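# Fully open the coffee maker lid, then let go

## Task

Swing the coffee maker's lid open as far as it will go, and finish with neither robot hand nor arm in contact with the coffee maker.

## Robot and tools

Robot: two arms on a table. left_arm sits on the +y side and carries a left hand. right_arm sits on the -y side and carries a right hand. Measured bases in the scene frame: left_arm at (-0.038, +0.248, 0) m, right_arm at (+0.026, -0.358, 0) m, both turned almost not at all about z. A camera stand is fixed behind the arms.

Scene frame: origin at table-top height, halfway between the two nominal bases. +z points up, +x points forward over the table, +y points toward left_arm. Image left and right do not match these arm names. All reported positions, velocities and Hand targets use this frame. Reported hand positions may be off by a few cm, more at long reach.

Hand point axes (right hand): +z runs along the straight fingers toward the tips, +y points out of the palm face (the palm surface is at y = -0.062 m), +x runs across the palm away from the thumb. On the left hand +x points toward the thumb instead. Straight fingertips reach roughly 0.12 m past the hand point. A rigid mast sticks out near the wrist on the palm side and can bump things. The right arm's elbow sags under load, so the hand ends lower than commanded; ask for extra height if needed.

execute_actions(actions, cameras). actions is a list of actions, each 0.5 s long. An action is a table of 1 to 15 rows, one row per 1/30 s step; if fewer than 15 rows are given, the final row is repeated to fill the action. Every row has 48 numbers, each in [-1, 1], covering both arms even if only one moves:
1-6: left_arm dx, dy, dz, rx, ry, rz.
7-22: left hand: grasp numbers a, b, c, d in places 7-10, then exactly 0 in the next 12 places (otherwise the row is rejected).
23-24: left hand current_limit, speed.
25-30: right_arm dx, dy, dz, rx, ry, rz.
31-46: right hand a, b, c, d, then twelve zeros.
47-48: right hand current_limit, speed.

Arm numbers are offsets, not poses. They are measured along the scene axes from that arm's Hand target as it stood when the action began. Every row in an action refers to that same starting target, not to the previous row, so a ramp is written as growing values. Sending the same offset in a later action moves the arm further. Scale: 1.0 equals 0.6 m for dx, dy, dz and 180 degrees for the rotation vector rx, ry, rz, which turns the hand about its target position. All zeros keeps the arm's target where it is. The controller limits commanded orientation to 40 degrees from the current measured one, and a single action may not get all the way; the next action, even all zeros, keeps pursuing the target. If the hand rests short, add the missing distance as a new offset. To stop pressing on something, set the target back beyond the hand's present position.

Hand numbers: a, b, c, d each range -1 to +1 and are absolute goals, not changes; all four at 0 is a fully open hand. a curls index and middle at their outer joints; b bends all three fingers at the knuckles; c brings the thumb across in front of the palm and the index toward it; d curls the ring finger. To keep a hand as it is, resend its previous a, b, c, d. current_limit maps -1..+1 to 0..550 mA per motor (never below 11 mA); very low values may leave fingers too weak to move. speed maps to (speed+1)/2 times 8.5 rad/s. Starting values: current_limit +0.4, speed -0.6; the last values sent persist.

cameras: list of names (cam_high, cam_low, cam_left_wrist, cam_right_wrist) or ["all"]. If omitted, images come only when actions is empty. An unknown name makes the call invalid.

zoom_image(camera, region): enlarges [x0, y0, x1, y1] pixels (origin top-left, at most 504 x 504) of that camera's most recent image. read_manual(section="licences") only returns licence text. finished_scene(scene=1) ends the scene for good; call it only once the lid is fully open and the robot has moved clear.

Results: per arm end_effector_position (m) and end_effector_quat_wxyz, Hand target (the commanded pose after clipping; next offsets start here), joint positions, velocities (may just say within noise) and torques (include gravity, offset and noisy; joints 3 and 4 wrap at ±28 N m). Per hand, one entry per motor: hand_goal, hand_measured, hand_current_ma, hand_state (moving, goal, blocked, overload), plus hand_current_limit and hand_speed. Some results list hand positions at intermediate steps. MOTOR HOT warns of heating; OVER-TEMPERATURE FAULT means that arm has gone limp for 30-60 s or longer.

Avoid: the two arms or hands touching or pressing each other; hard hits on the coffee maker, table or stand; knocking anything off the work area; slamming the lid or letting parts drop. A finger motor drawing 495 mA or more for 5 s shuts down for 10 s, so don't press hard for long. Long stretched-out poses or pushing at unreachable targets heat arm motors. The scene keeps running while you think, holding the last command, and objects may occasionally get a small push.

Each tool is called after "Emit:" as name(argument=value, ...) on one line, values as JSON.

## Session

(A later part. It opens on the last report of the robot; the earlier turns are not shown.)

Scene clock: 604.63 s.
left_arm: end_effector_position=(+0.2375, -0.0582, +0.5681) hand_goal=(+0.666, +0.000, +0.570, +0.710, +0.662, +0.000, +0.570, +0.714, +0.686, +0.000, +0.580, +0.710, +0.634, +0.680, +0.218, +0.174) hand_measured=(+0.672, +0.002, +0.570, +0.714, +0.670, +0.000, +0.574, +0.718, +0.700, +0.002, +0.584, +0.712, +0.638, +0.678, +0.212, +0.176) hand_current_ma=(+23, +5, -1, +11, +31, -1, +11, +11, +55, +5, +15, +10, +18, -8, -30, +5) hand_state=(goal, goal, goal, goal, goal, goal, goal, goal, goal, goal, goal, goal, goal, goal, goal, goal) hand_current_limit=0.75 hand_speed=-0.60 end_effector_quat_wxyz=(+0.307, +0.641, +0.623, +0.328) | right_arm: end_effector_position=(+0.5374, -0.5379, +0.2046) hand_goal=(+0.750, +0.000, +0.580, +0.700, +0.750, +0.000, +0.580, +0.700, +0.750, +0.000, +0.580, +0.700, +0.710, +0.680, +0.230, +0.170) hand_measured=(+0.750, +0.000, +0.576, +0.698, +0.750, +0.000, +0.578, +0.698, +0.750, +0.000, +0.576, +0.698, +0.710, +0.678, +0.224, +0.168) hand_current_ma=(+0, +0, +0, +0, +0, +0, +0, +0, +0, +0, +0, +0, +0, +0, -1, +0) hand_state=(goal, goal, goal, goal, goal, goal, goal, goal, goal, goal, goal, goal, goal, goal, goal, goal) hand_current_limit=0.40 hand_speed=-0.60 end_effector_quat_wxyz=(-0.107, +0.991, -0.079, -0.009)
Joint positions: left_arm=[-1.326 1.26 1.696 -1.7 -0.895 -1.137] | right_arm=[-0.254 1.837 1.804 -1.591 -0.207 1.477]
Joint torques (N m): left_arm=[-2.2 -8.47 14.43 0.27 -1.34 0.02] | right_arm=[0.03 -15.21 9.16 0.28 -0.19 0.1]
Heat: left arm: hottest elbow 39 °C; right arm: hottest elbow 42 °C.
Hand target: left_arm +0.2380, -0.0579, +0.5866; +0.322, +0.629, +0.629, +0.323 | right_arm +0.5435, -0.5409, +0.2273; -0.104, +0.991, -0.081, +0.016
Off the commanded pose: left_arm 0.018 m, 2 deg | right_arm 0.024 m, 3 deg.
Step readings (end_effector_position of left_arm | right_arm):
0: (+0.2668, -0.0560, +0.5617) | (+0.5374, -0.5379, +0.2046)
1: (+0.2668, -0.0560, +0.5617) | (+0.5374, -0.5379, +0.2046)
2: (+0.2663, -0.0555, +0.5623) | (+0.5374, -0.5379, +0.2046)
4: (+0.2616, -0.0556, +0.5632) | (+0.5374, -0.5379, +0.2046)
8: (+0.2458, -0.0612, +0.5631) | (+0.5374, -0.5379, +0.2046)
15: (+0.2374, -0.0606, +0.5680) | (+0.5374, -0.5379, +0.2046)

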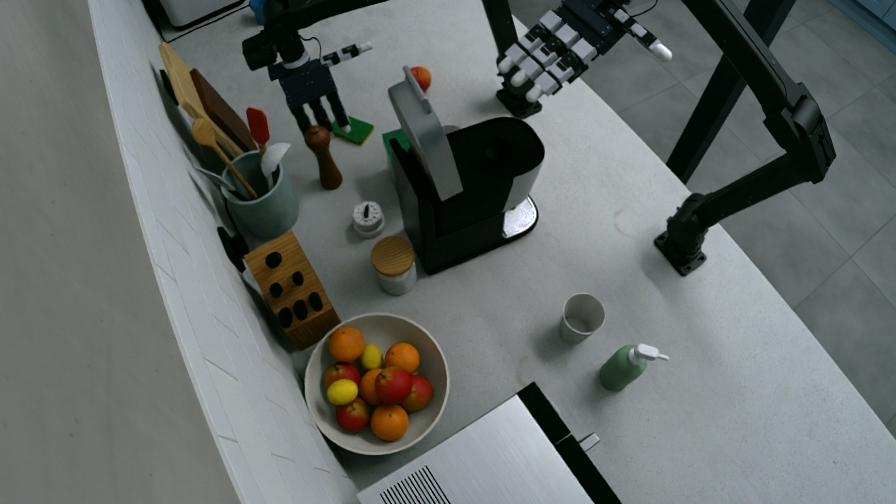

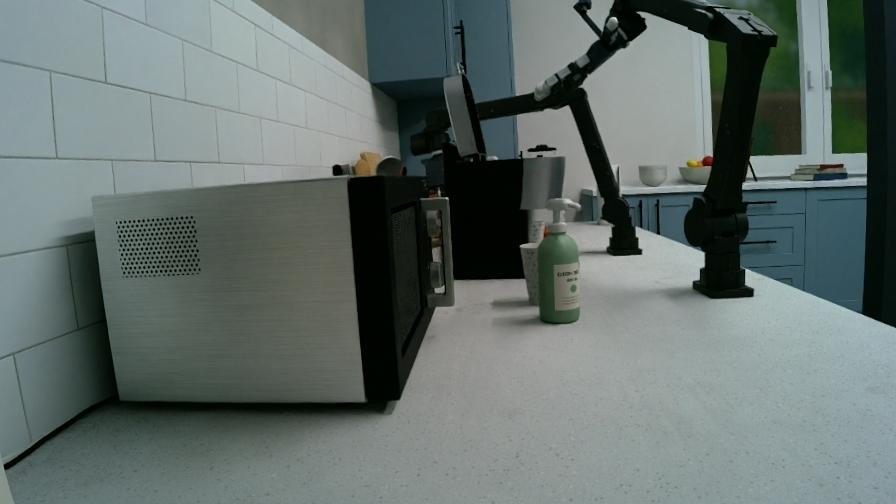

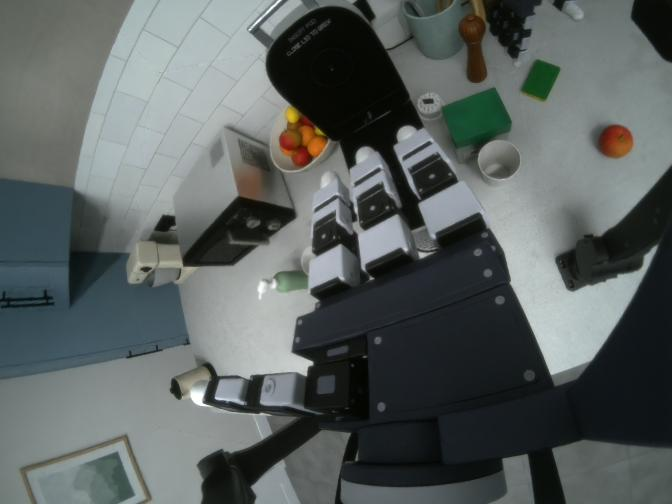

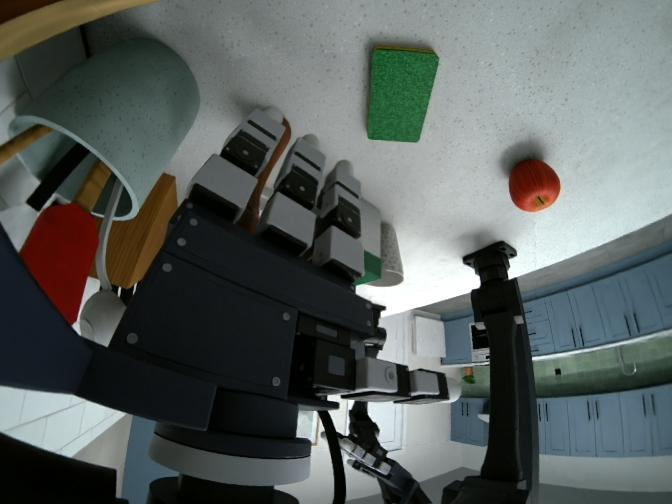

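Emit:
execute_actions(actions=[[[0.11,0,0,0,0,0,0,0.05,0.045,0,0,0,0,0,0,0,0,0,0,0,0,0,0.2,-0.6,0,0,0,0,0,0,0,0,0,0,0,0,0,0,0,0,0,0,0,0,0,0,0.4,-0.6]],[[0.11,0,0,0,0,0,0,0.05,0.045,0,0,0,0,0,0,0,0,0,0,0,0,0,0.2,-0.6,0,0,0,0,0,0,0,0,0,0,0,0,0,0,0,0,0,0,0,0,0,0,0.4,-0.6]]], cameras=["cam_low","cam_left_wrist"])

Emit:
zoom_image(camera="cam_low", region=[400, 50, 600, 200])

Scene clock: 625.87 s.
left_arm: end_effector_position=(+0.3656, -0.0531, +0.5620) hand_goal=(+0.666, +0.000, +0.570, +0.710, +0.662, +0.000, +0.570, +0.714, +0.686, +0.000, +0.580, +0.710, +0.634, +0.680, +0.218, +0.174) hand_measured=(+0.674, +0.002, +0.570, +0.714, +0.670, +0.000, +0.574, +0.718, +0.700, +0.002, +0.584, +0.712, +0.640, +0.678, +0.214, +0.176) hand_current_ma=(+29, +4, +0, +10, +31, -1, +11, +11, +54, +5, +15, +10, +21, -8, -22, +4) hand_state=(goal, goal, goal, goal, goal, goal, goal, goal, goal, goal, goal, goal, goal, goal, goal, goal) hand_current_limit=0.20 hand_speed=-0.60 end_effector_quat_wxyz=(+0.296, +0.640, +0.629, +0.327) | right_arm: end_effector_position=(+0.5374, -0.5379, +0.2046) hand_goal=(+0.750, +0.000, +0.580, +0.700, +0.750, +0.000, +0.580, +0.700, +0.750, +0.000, +0.580, +0.700, +0.710, +0.680, +0.230, +0.170) hand_measured=(+0.750, +0.000, +0.576, +0.698, +0.750, +0.000, +0.578, +0.698, +0.750, +0.000, +0.576, +0.698, +0.710, +0.678, +0.224, +0.168) hand_current_ma=(+0, +0, +0, +0, +0, +0, +0, +0, +0, +0, +0, +0, +0, +0, -1, +0) hand_state=(goal, goal, goal, goal, goal, goal, goal, goal, goal, goal, goal, goal, goal, goal, goal, goal) hand_current_limit=0.40 hand_speed=-0.60 end_effector_quat_wxyz=(-0.107, +0.991, -0.079, -0.009)
Joint positions: left_arm=[-1 1.329 1.724 -1.377 -0.746 -0.734] | right_arm=[-0.254 1.837 1.804 -1.591 -0.207 1.477]
Joint torques (N m): left_arm=[-2.26 -10.46 15.34 2.15 -0.55 0.17] | right_arm=[-0.15 -14.92 9.2 0.36 -0.17 0.14]
Heat: left arm: hottest elbow 41 °C; right arm: hottest elbow 42 °C.
Hand target: left_arm +0.3700, -0.0579, +0.5866; +0.322, +0.629, +0.629, +0.323 | right_arm +0.5435, -0.5409, +0.2273; -0.104, +0.991, -0.081, +0.016
Off the commanded pose: left_arm 0.025 m, 3 deg | right_arm 0.024 m, 3 deg.
Step readings (end_effector_position of left_arm | right_arm):
0: (+0.2375, -0.0582, +0.5681) | (+0.5374, -0.5379, +0.2046)
1: (+0.2375, -0.0582, +0.5681) | (+0.5374, -0.5379, +0.2046)
2: (+0.2390, -0.0587, +0.5678) | (+0.5374, -0.5379, +0.2046)
4: (+0.2510, -0.0570, +0.5672) | (+0.5374, -0.5379, +0.2046)
8: (+0.2861, -0.0430, +0.5674) | (+0.5374, -0.5379, +0.2046)
15: (+0.3010, -0.0461, +0.5671) | (+0.5374, -0.5379, +0.2046)
16: (+0.3007, -0.0479, +0.5670) | (+0.5374, -0.5379, +0.2046)
17: (+0.3022, -0.0503, +0.5663) | (+0.5374, -0.5379, +0.2046)
19: (+0.3129, -0.0537, +0.5658) | (+0.5374, -0.5379, +0.2046)
23: (+0.3488, -0.0435, +0.5645) | (+0.5374, -0.5379, +0.2046)
30: (+0.3676, -0.0475, +0.5564) | (+0.5374, -0.5379, +0.2046)
Images, in order (width x height): cam_low 896x504, cam_left_wrist 672x504.

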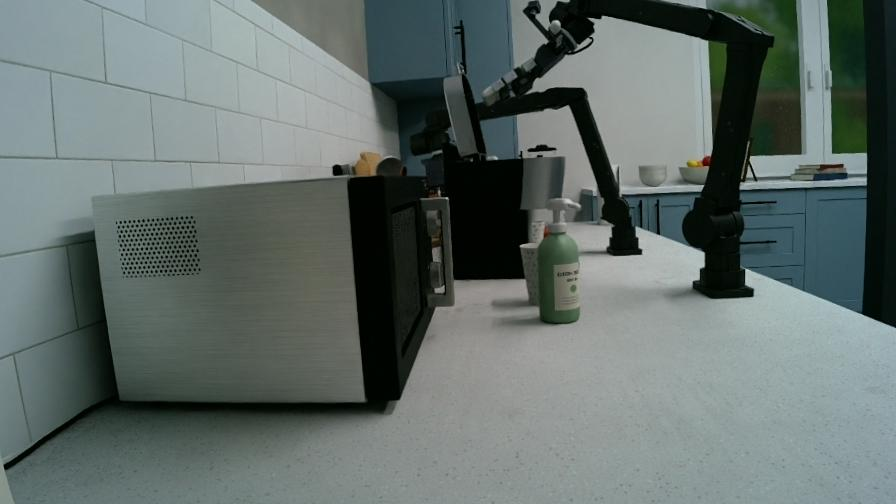

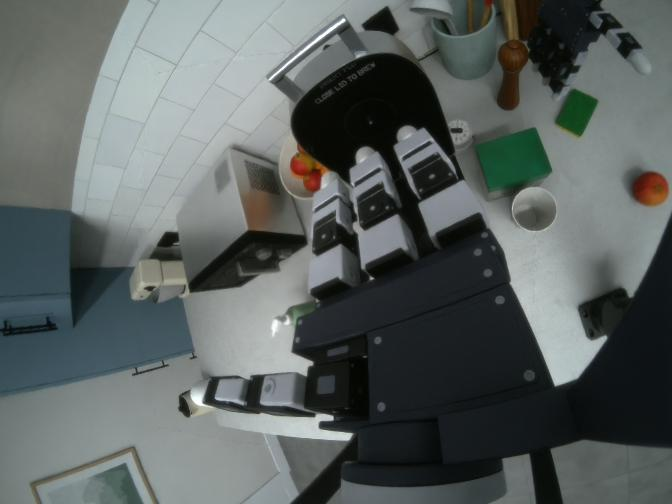

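Scaled by 2.520 from the camera's 896x504 image, which has a finer 1280x720 frame.

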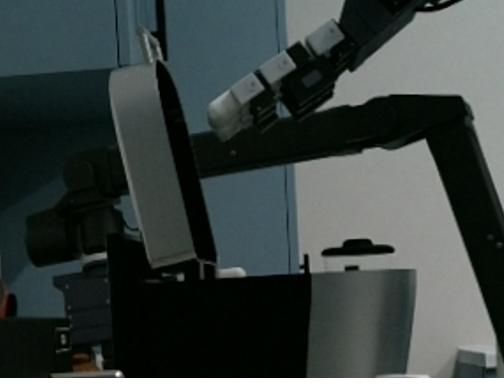

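Emit:
execute_actions(actions=[[[0.05,0,0,0,0,0,0,0.05,0.045,0,0,0,0,0,0,0,0,0,0,0,0,0,0.2,-0.6,0,0,0,0,0,0,0,0,0,0,0,0,0,0,0,0,0,0,0,0,0,0,0.4,-0.6]],[[0.03,0,0,0,0,0,0,0.05,0.045,0,0,0,0,0,0,0,0,0,0,0,0,0,0.2,-0.6,0,0,0,0,0,0,0,0,0,0,0,0,0,0,0,0,0,0,0,0,0,0,0.4,-0.6]]], cameras=["cam_low"])

Emit:
zoom_image(camera="cam_low", region=[400, 50, 600, 200])

Scene clock: 634.07 s.
left_arm: end_effector_position=(+0.4124, -0.0512, +0.5635) hand_goal=(+0.666, +0.000, +0.570, +0.710, +0.662, +0.000, +0.570, +0.714, +0.686, +0.000, +0.580, +0.710, +0.634, +0.680, +0.218, +0.174) hand_measured=(+0.674, +0.002, +0.570, +0.714, +0.670, +0.000, +0.574, +0.718, +0.700, +0.002, +0.584, +0.712, +0.640, +0.678, +0.214, +0.176) hand_current_ma=(+29, +4, +0, +10, +31, -1, +11, +11, +54, +5, +15, +10, +21, -8, -22, +4) hand_state=(goal, goal, goal, goal, goal, goal, goal, goal, goal, goal, goal, goal, goal, goal, goal, goal) hand_current_limit=0.20 hand_speed=-0.60 end_effector_quat_wxyz=(+0.297, +0.639, +0.631, +0.324) | right_arm: end_effector_position=(+0.5374, -0.5379, +0.2046) hand_goal=(+0.750, +0.000, +0.580, +0.700, +0.750, +0.000, +0.580, +0.700, +0.750, +0.000, +0.580, +0.700, +0.710, +0.680, +0.230, +0.170) hand_measured=(+0.750, +0.000, +0.576, +0.698, +0.750, +0.000, +0.578, +0.698, +0.750, +0.000, +0.576, +0.698, +0.710, +0.678, +0.224, +0.168) hand_current_ma=(+0, +0, +0, +0, +0, +0, +0, +0, +0, +0, +0, +0, +0, +0, -1, +0) hand_state=(goal, goal, goal, goal, goal, goal, goal, goal, goal, goal, goal, goal, goal, goal, goal, goal) hand_current_limit=0.40 hand_speed=-0.60 end_effector_quat_wxyz=(-0.107, +0.991, -0.079, -0.009)
Joint positions: left_arm=[-0.903 1.384 1.774 -1.303 -0.685 -0.635] | right_arm=[-0.254 1.837 1.804 -1.591 -0.207 1.477]
Joint torques (N m): left_arm=[-1.61 -10.87 15.72 2.33 -0.46 0.17] | right_arm=[0.32 -14.8 9.16 0.38 -0.2 0.07]
Heat: left arm: hottest elbow 41 °C; right arm: hottest elbow 42 °C.
Hand target: left_arm +0.4180, -0.0579, +0.5866; +0.322, +0.629, +0.629, +0.323 | right_arm +0.5435, -0.5409, +0.2273; -0.104, +0.991, -0.081, +0.016
Off the commanded pose: left_arm 0.025 m, 3 deg | right_arm 0.024 m, 3 deg.
Step readings (end_effector_position of left_arm | right_arm):
0: (+0.3656, -0.0531, +0.5620) | (+0.5374, -0.5379, +0.2046)
1: (+0.3657, -0.0532, +0.5622) | (+0.5374, -0.5379, +0.2046)
2: (+0.3663, -0.0540, +0.5618) | (+0.5374, -0.5379, +0.2046)
4: (+0.3709, -0.0559, +0.5626) | (+0.5374, -0.5379, +0.2046)
8: (+0.3852, -0.0521, +0.5657) | (+0.5374, -0.5379, +0.2046)
15: (+0.3965, -0.0489, +0.5608) | (+0.5374, -0.5379, +0.2046)
16: (+0.3960, -0.0497, +0.5608) | (+0.5374, -0.5379, +0.2046)
17: (+0.3965, -0.0512, +0.5605) | (+0.5374, -0.5379, +0.2046)
19: (+0.3981, -0.0536, +0.5622) | (+0.5374, -0.5379, +0.2046)
23: (+0.4047, -0.0554, +0.5642) | (+0.5374, -0.5379, +0.2046)
30: (+0.4125, -0.0509, +0.5621) | (+0.5374, -0.5379, +0.2046)
Images, in order (width x height): cam_low 896x504.

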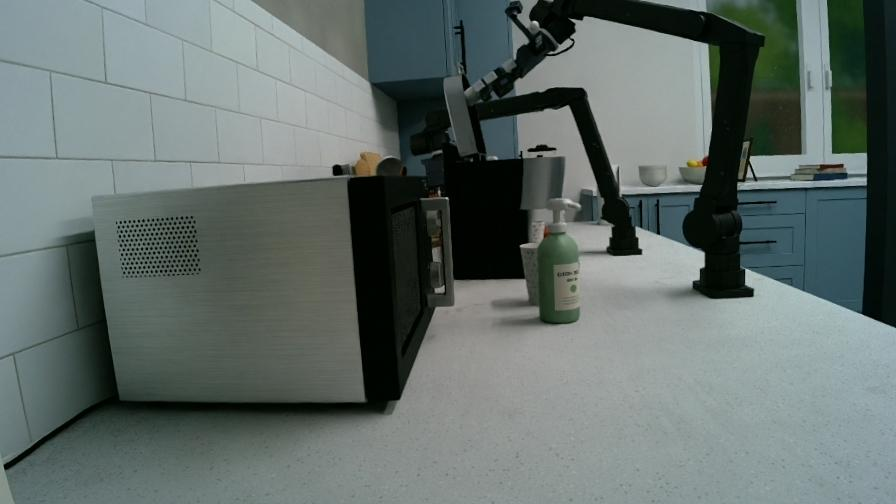

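Scaled by 2.520 from the camera's 896x504 image, which has a finer 1280x720 frame.

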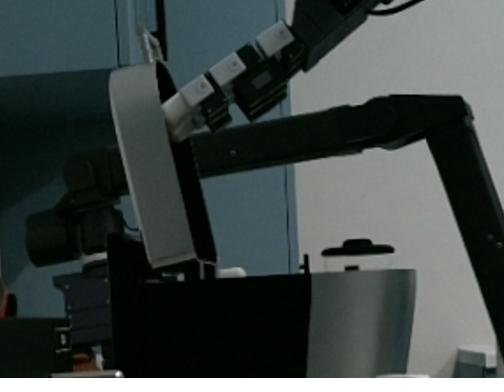

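Emit:
execute_actions(actions=[[[0.025,0,0,0,0,0,0,0.05,0.045,0,0,0,0,0,0,0,0,0,0,0,0,0,0.2,-0.6,0,0,0,0,0,0,0,0,0,0,0,0,0,0,0,0,0,0,0,0,0,0,0.4,-0.6]],[[0.025,0,0,0,0,0,0,0.05,0.045,0,0,0,0,0,0,0,0,0,0,0,0,0,0.2,-0.6,0,0,0,0,0,0,0,0,0,0,0,0,0,0,0,0,0,0,0,0,0,0,0.4,-0.6]]], cameras=["cam_low"])

Emit:
zoom_image(camera="cam_low", region=[400, 50, 600, 200])

Scene clock: 640.87 s.
left_arm: end_effector_position=(+0.4286, -0.0557, +0.5708) hand_goal=(+0.666, +0.000, +0.570, +0.710, +0.662, +0.000, +0.570, +0.714, +0.686, +0.000, +0.580, +0.710, +0.634, +0.680, +0.218, +0.174) hand_measured=(+0.674, +0.002, +0.570, +0.714, +0.698, +0.008, +0.596, +0.726, +0.700, +0.002, +0.584, +0.712, +0.640, +0.678, +0.214, +0.176) hand_current_ma=(+29, +4, +0, +10, +163, +27, +107, +45, +54, +5, +15, +10, +21, -8, -22, +4) hand_state=(goal, goal, goal, goal, blocked, goal, blocked, goal, goal, goal, goal, goal, goal, goal, goal, goal) hand_current_limit=0.20 hand_speed=-0.60 end_effector_quat_wxyz=(+0.304, +0.645, +0.625, +0.318) | right_arm: end_effector_position=(+0.5374, -0.5379, +0.2046) hand_goal=(+0.750, +0.000, +0.580, +0.700, +0.750, +0.000, +0.580, +0.700, +0.750, +0.000, +0.580, +0.700, +0.710, +0.680, +0.230, +0.170) hand_measured=(+0.750, +0.000, +0.576, +0.698, +0.750, +0.000, +0.578, +0.698, +0.750, +0.000, +0.576, +0.698, +0.710, +0.678, +0.224, +0.168) hand_current_ma=(+0, +0, +0, +0, +0, +0, +0, +0, +0, +0, +0, +0, +0, +0, -1, +0) hand_state=(goal, goal, goal, goal, goal, goal, goal, goal, goal, goal, goal, goal, goal, goal, goal, goal) hand_current_limit=0.40 hand_speed=-0.60 end_effector_quat_wxyz=(-0.107, +0.991, -0.079, -0.009)
Joint positions: left_arm=[-0.874 1.41 1.817 -1.283 -0.646 -0.588] | right_arm=[-0.254 1.837 1.804 -1.591 -0.207 1.477]
Joint torques (N m): left_arm=[-0.38 -9.82 15.42 3.06 -0.52 0.19] | right_arm=[-0.26 -15.27 9.07 0.31 -0.18 0.12]
Heat: left arm: hottest elbow 41 °C; right arm: hottest elbow 42 °C.
Hand target: left_arm +0.4480, -0.0579, +0.5866; +0.322, +0.629, +0.629, +0.323 | right_arm +0.5435, -0.5409, +0.2273; -0.104, +0.991, -0.081, +0.016
Off the commanded pose: left_arm 0.025 m, 3 deg | right_arm 0.024 m, 3 deg.
Step readings (end_effector_position of left_arm | right_arm):
0: (+0.4124, -0.0512, +0.5635) | (+0.5374, -0.5379, +0.2046)
1: (+0.4124, -0.0512, +0.5635) | (+0.5374, -0.5379, +0.2046)
2: (+0.4130, -0.0512, +0.5633) | (+0.5374, -0.5379, +0.2046)
4: (+0.4144, -0.0543, +0.5633) | (+0.5374, -0.5379, +0.2046)
8: (+0.4201, -0.0552, +0.5650) | (+0.5374, -0.5379, +0.2046)
15: (+0.4228, -0.0555, +0.5649) | (+0.5374, -0.5379, +0.2046)
16: (+0.4228, -0.0555, +0.5649) | (+0.5374, -0.5379, +0.2046)
17: (+0.4232, -0.0554, +0.5654) | (+0.5374, -0.5379, +0.2046)
19: (+0.4247, -0.0559, +0.5660) | (+0.5374, -0.5379, +0.2046)
23: (+0.4272, -0.0546, +0.5699) | (+0.5374, -0.5379, +0.2046)
30: (+0.4286, -0.0556, +0.5708) | (+0.5374, -0.5379, +0.2046)
Images, in order (width x height): cam_low 896x504.

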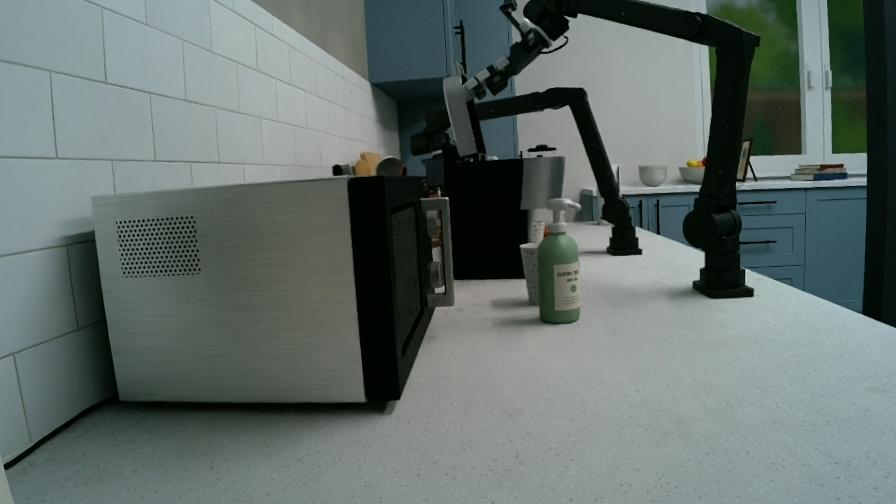

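Scaled by 2.520 from the camera's 896x504 image, which has a finer 1280x720 frame.

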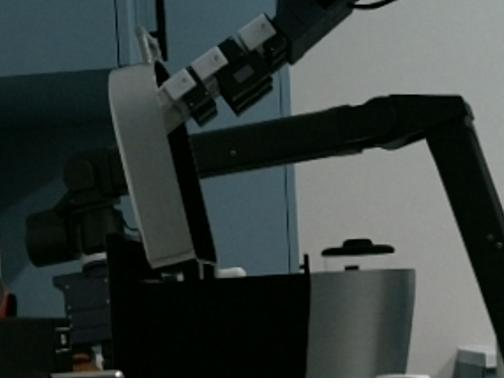

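Emit:
execute_actions(actions=[[[-0.07,0,0,0,0,0,0,0.05,0.045,0,0,0,0,0,0,0,0,0,0,0,0,0,0.2,-0.6,0,0,0,0,0,0,0,0,0,0,0,0,0,0,0,0,0,0,0,0,0,0,0.4,-0.6]],[[-0.1,0,0,0,0,0,0,0.05,0.045,0,0,0,0,0,0,0,0,0,0,0,0,0,0.2,-0.6,0,0,0,0,0,0,0,0,0,0,0,0,0,0,0,0,0,0,0,0,0,0,0.4,-0.6]]], cameras=["cam_low"])

Emit:
zoom_image(camera="cam_low", region=[400, 50, 600, 200])

Scene clock: 649.10 s.
left_arm: end_effector_position=(+0.3493, -0.0640, +0.5791) hand_goal=(+0.666, +0.000, +0.570, +0.710, +0.662, +0.000, +0.570, +0.714, +0.686, +0.000, +0.580, +0.710, +0.634, +0.680, +0.218, +0.174) hand_measured=(+0.674, +0.002, +0.570, +0.714, +0.674, +0.002, +0.576, +0.718, +0.700, +0.002, +0.584, +0.712, +0.640, +0.678, +0.214, +0.176) hand_current_ma=(+29, +4, +0, +10, +52, +5, +23, +11, +53, +5, +15, +10, +21, -8, -22, +4) hand_state=(goal, goal, goal, goal, goal, goal, goal, goal, goal, goal, goal, goal, goal, goal, goal, goal) hand_current_limit=0.20 hand_speed=-0.60 end_effector_quat_wxyz=(+0.318, +0.635, +0.626, +0.322) | right_arm: end_effector_position=(+0.5374, -0.5379, +0.2046) hand_goal=(+0.750, +0.000, +0.580, +0.700, +0.750, +0.000, +0.580, +0.700, +0.750, +0.000, +0.580, +0.700, +0.710, +0.680, +0.230, +0.170) hand_measured=(+0.750, +0.000, +0.576, +0.698, +0.750, +0.000, +0.578, +0.698, +0.750, +0.000, +0.576, +0.698, +0.710, +0.678, +0.224, +0.168) hand_current_ma=(+0, +0, +0, +0, +0, +0, +0, +0, +0, +0, +0, +0, +0, +0, -1, +0) hand_state=(goal, goal, goal, goal, goal, goal, goal, goal, goal, goal, goal, goal, goal, goal, goal, goal) hand_current_limit=0.40 hand_speed=-0.60 end_effector_quat_wxyz=(-0.107, +0.991, -0.079, -0.009)
Joint positions: left_arm=[-1.047 1.33 1.761 -1.392 -0.766 -0.769] | right_arm=[-0.254 1.837 1.804 -1.591 -0.207 1.477]
Joint torques (N m): left_arm=[-2.02 -12.1 10.88 0.87 -1.03 0] | right_arm=[-0.03 -15.21 9.13 0.57 -0.21 0.07]
Heat: left arm: hottest elbow 40 °C; right arm: hottest elbow 42 °C.
Hand target: left_arm +0.3460, -0.0579, +0.5866; +0.322, +0.629, +0.629, +0.323 | right_arm +0.5435, -0.5409, +0.2273; -0.104, +0.991, -0.081, +0.016
Off the commanded pose: left_arm 0.010 m, 1 deg | right_arm 0.024 m, 3 deg.
Step readings (end_effector_position of left_arm | right_arm):
0: (+0.4286, -0.0557, +0.5708) | (+0.5374, -0.5379, +0.2046)
1: (+0.4286, -0.0557, +0.5708) | (+0.5374, -0.5379, +0.2046)
2: (+0.4286, -0.0553, +0.5712) | (+0.5374, -0.5379, +0.2046)
4: (+0.4258, -0.0568, +0.5729) | (+0.5374, -0.5379, +0.2046)
8: (+0.4201, -0.0611, +0.5749) | (+0.5374, -0.5379, +0.2046)
15: (+0.4125, -0.0693, +0.5747) | (+0.5374, -0.5379, +0.2046)
16: (+0.4124, -0.0688, +0.5747) | (+0.5374, -0.5379, +0.2046)
17: (+0.4110, -0.0663, +0.5745) | (+0.5374, -0.5379, +0.2046)
19: (+0.4019, -0.0616, +0.5720) | (+0.5374, -0.5379, +0.2046)
23: (+0.3719, -0.0684, +0.5702) | (+0.5374, -0.5379, +0.2046)
30: (+0.3484, -0.0683, +0.5810) | (+0.5374, -0.5379, +0.2046)
Images, in order (width x height): cam_low 896x504.

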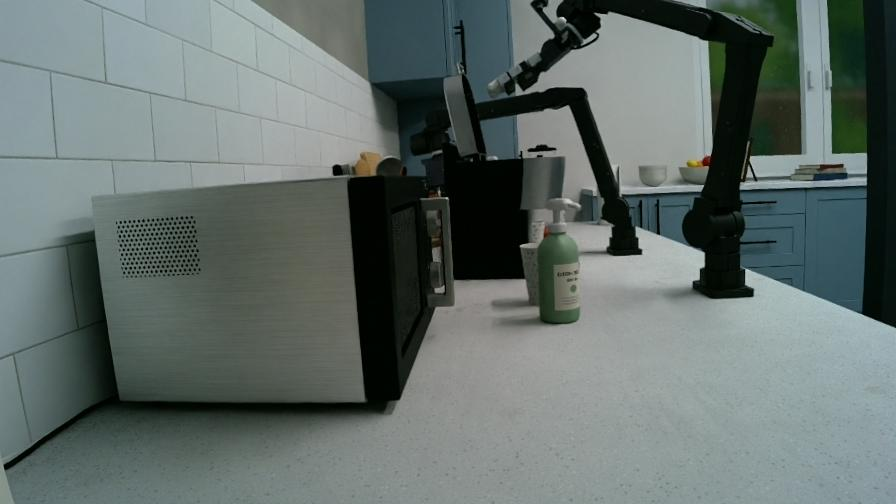

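Scaled by 2.520 from the camera's 896x504 image, which has a finer 1280x720 frame.

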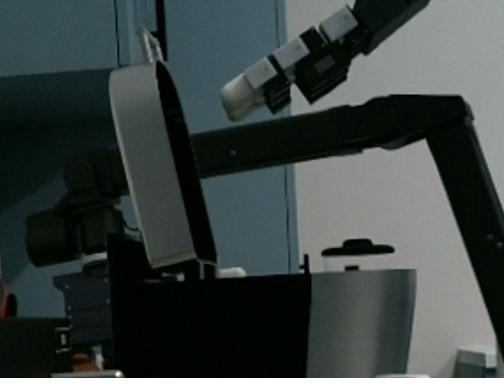

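The lid is open against its stop, and the hand is clear of the coffee maker.

Emit:
finished_scene(scene=1)

The scene is finished: the task was done.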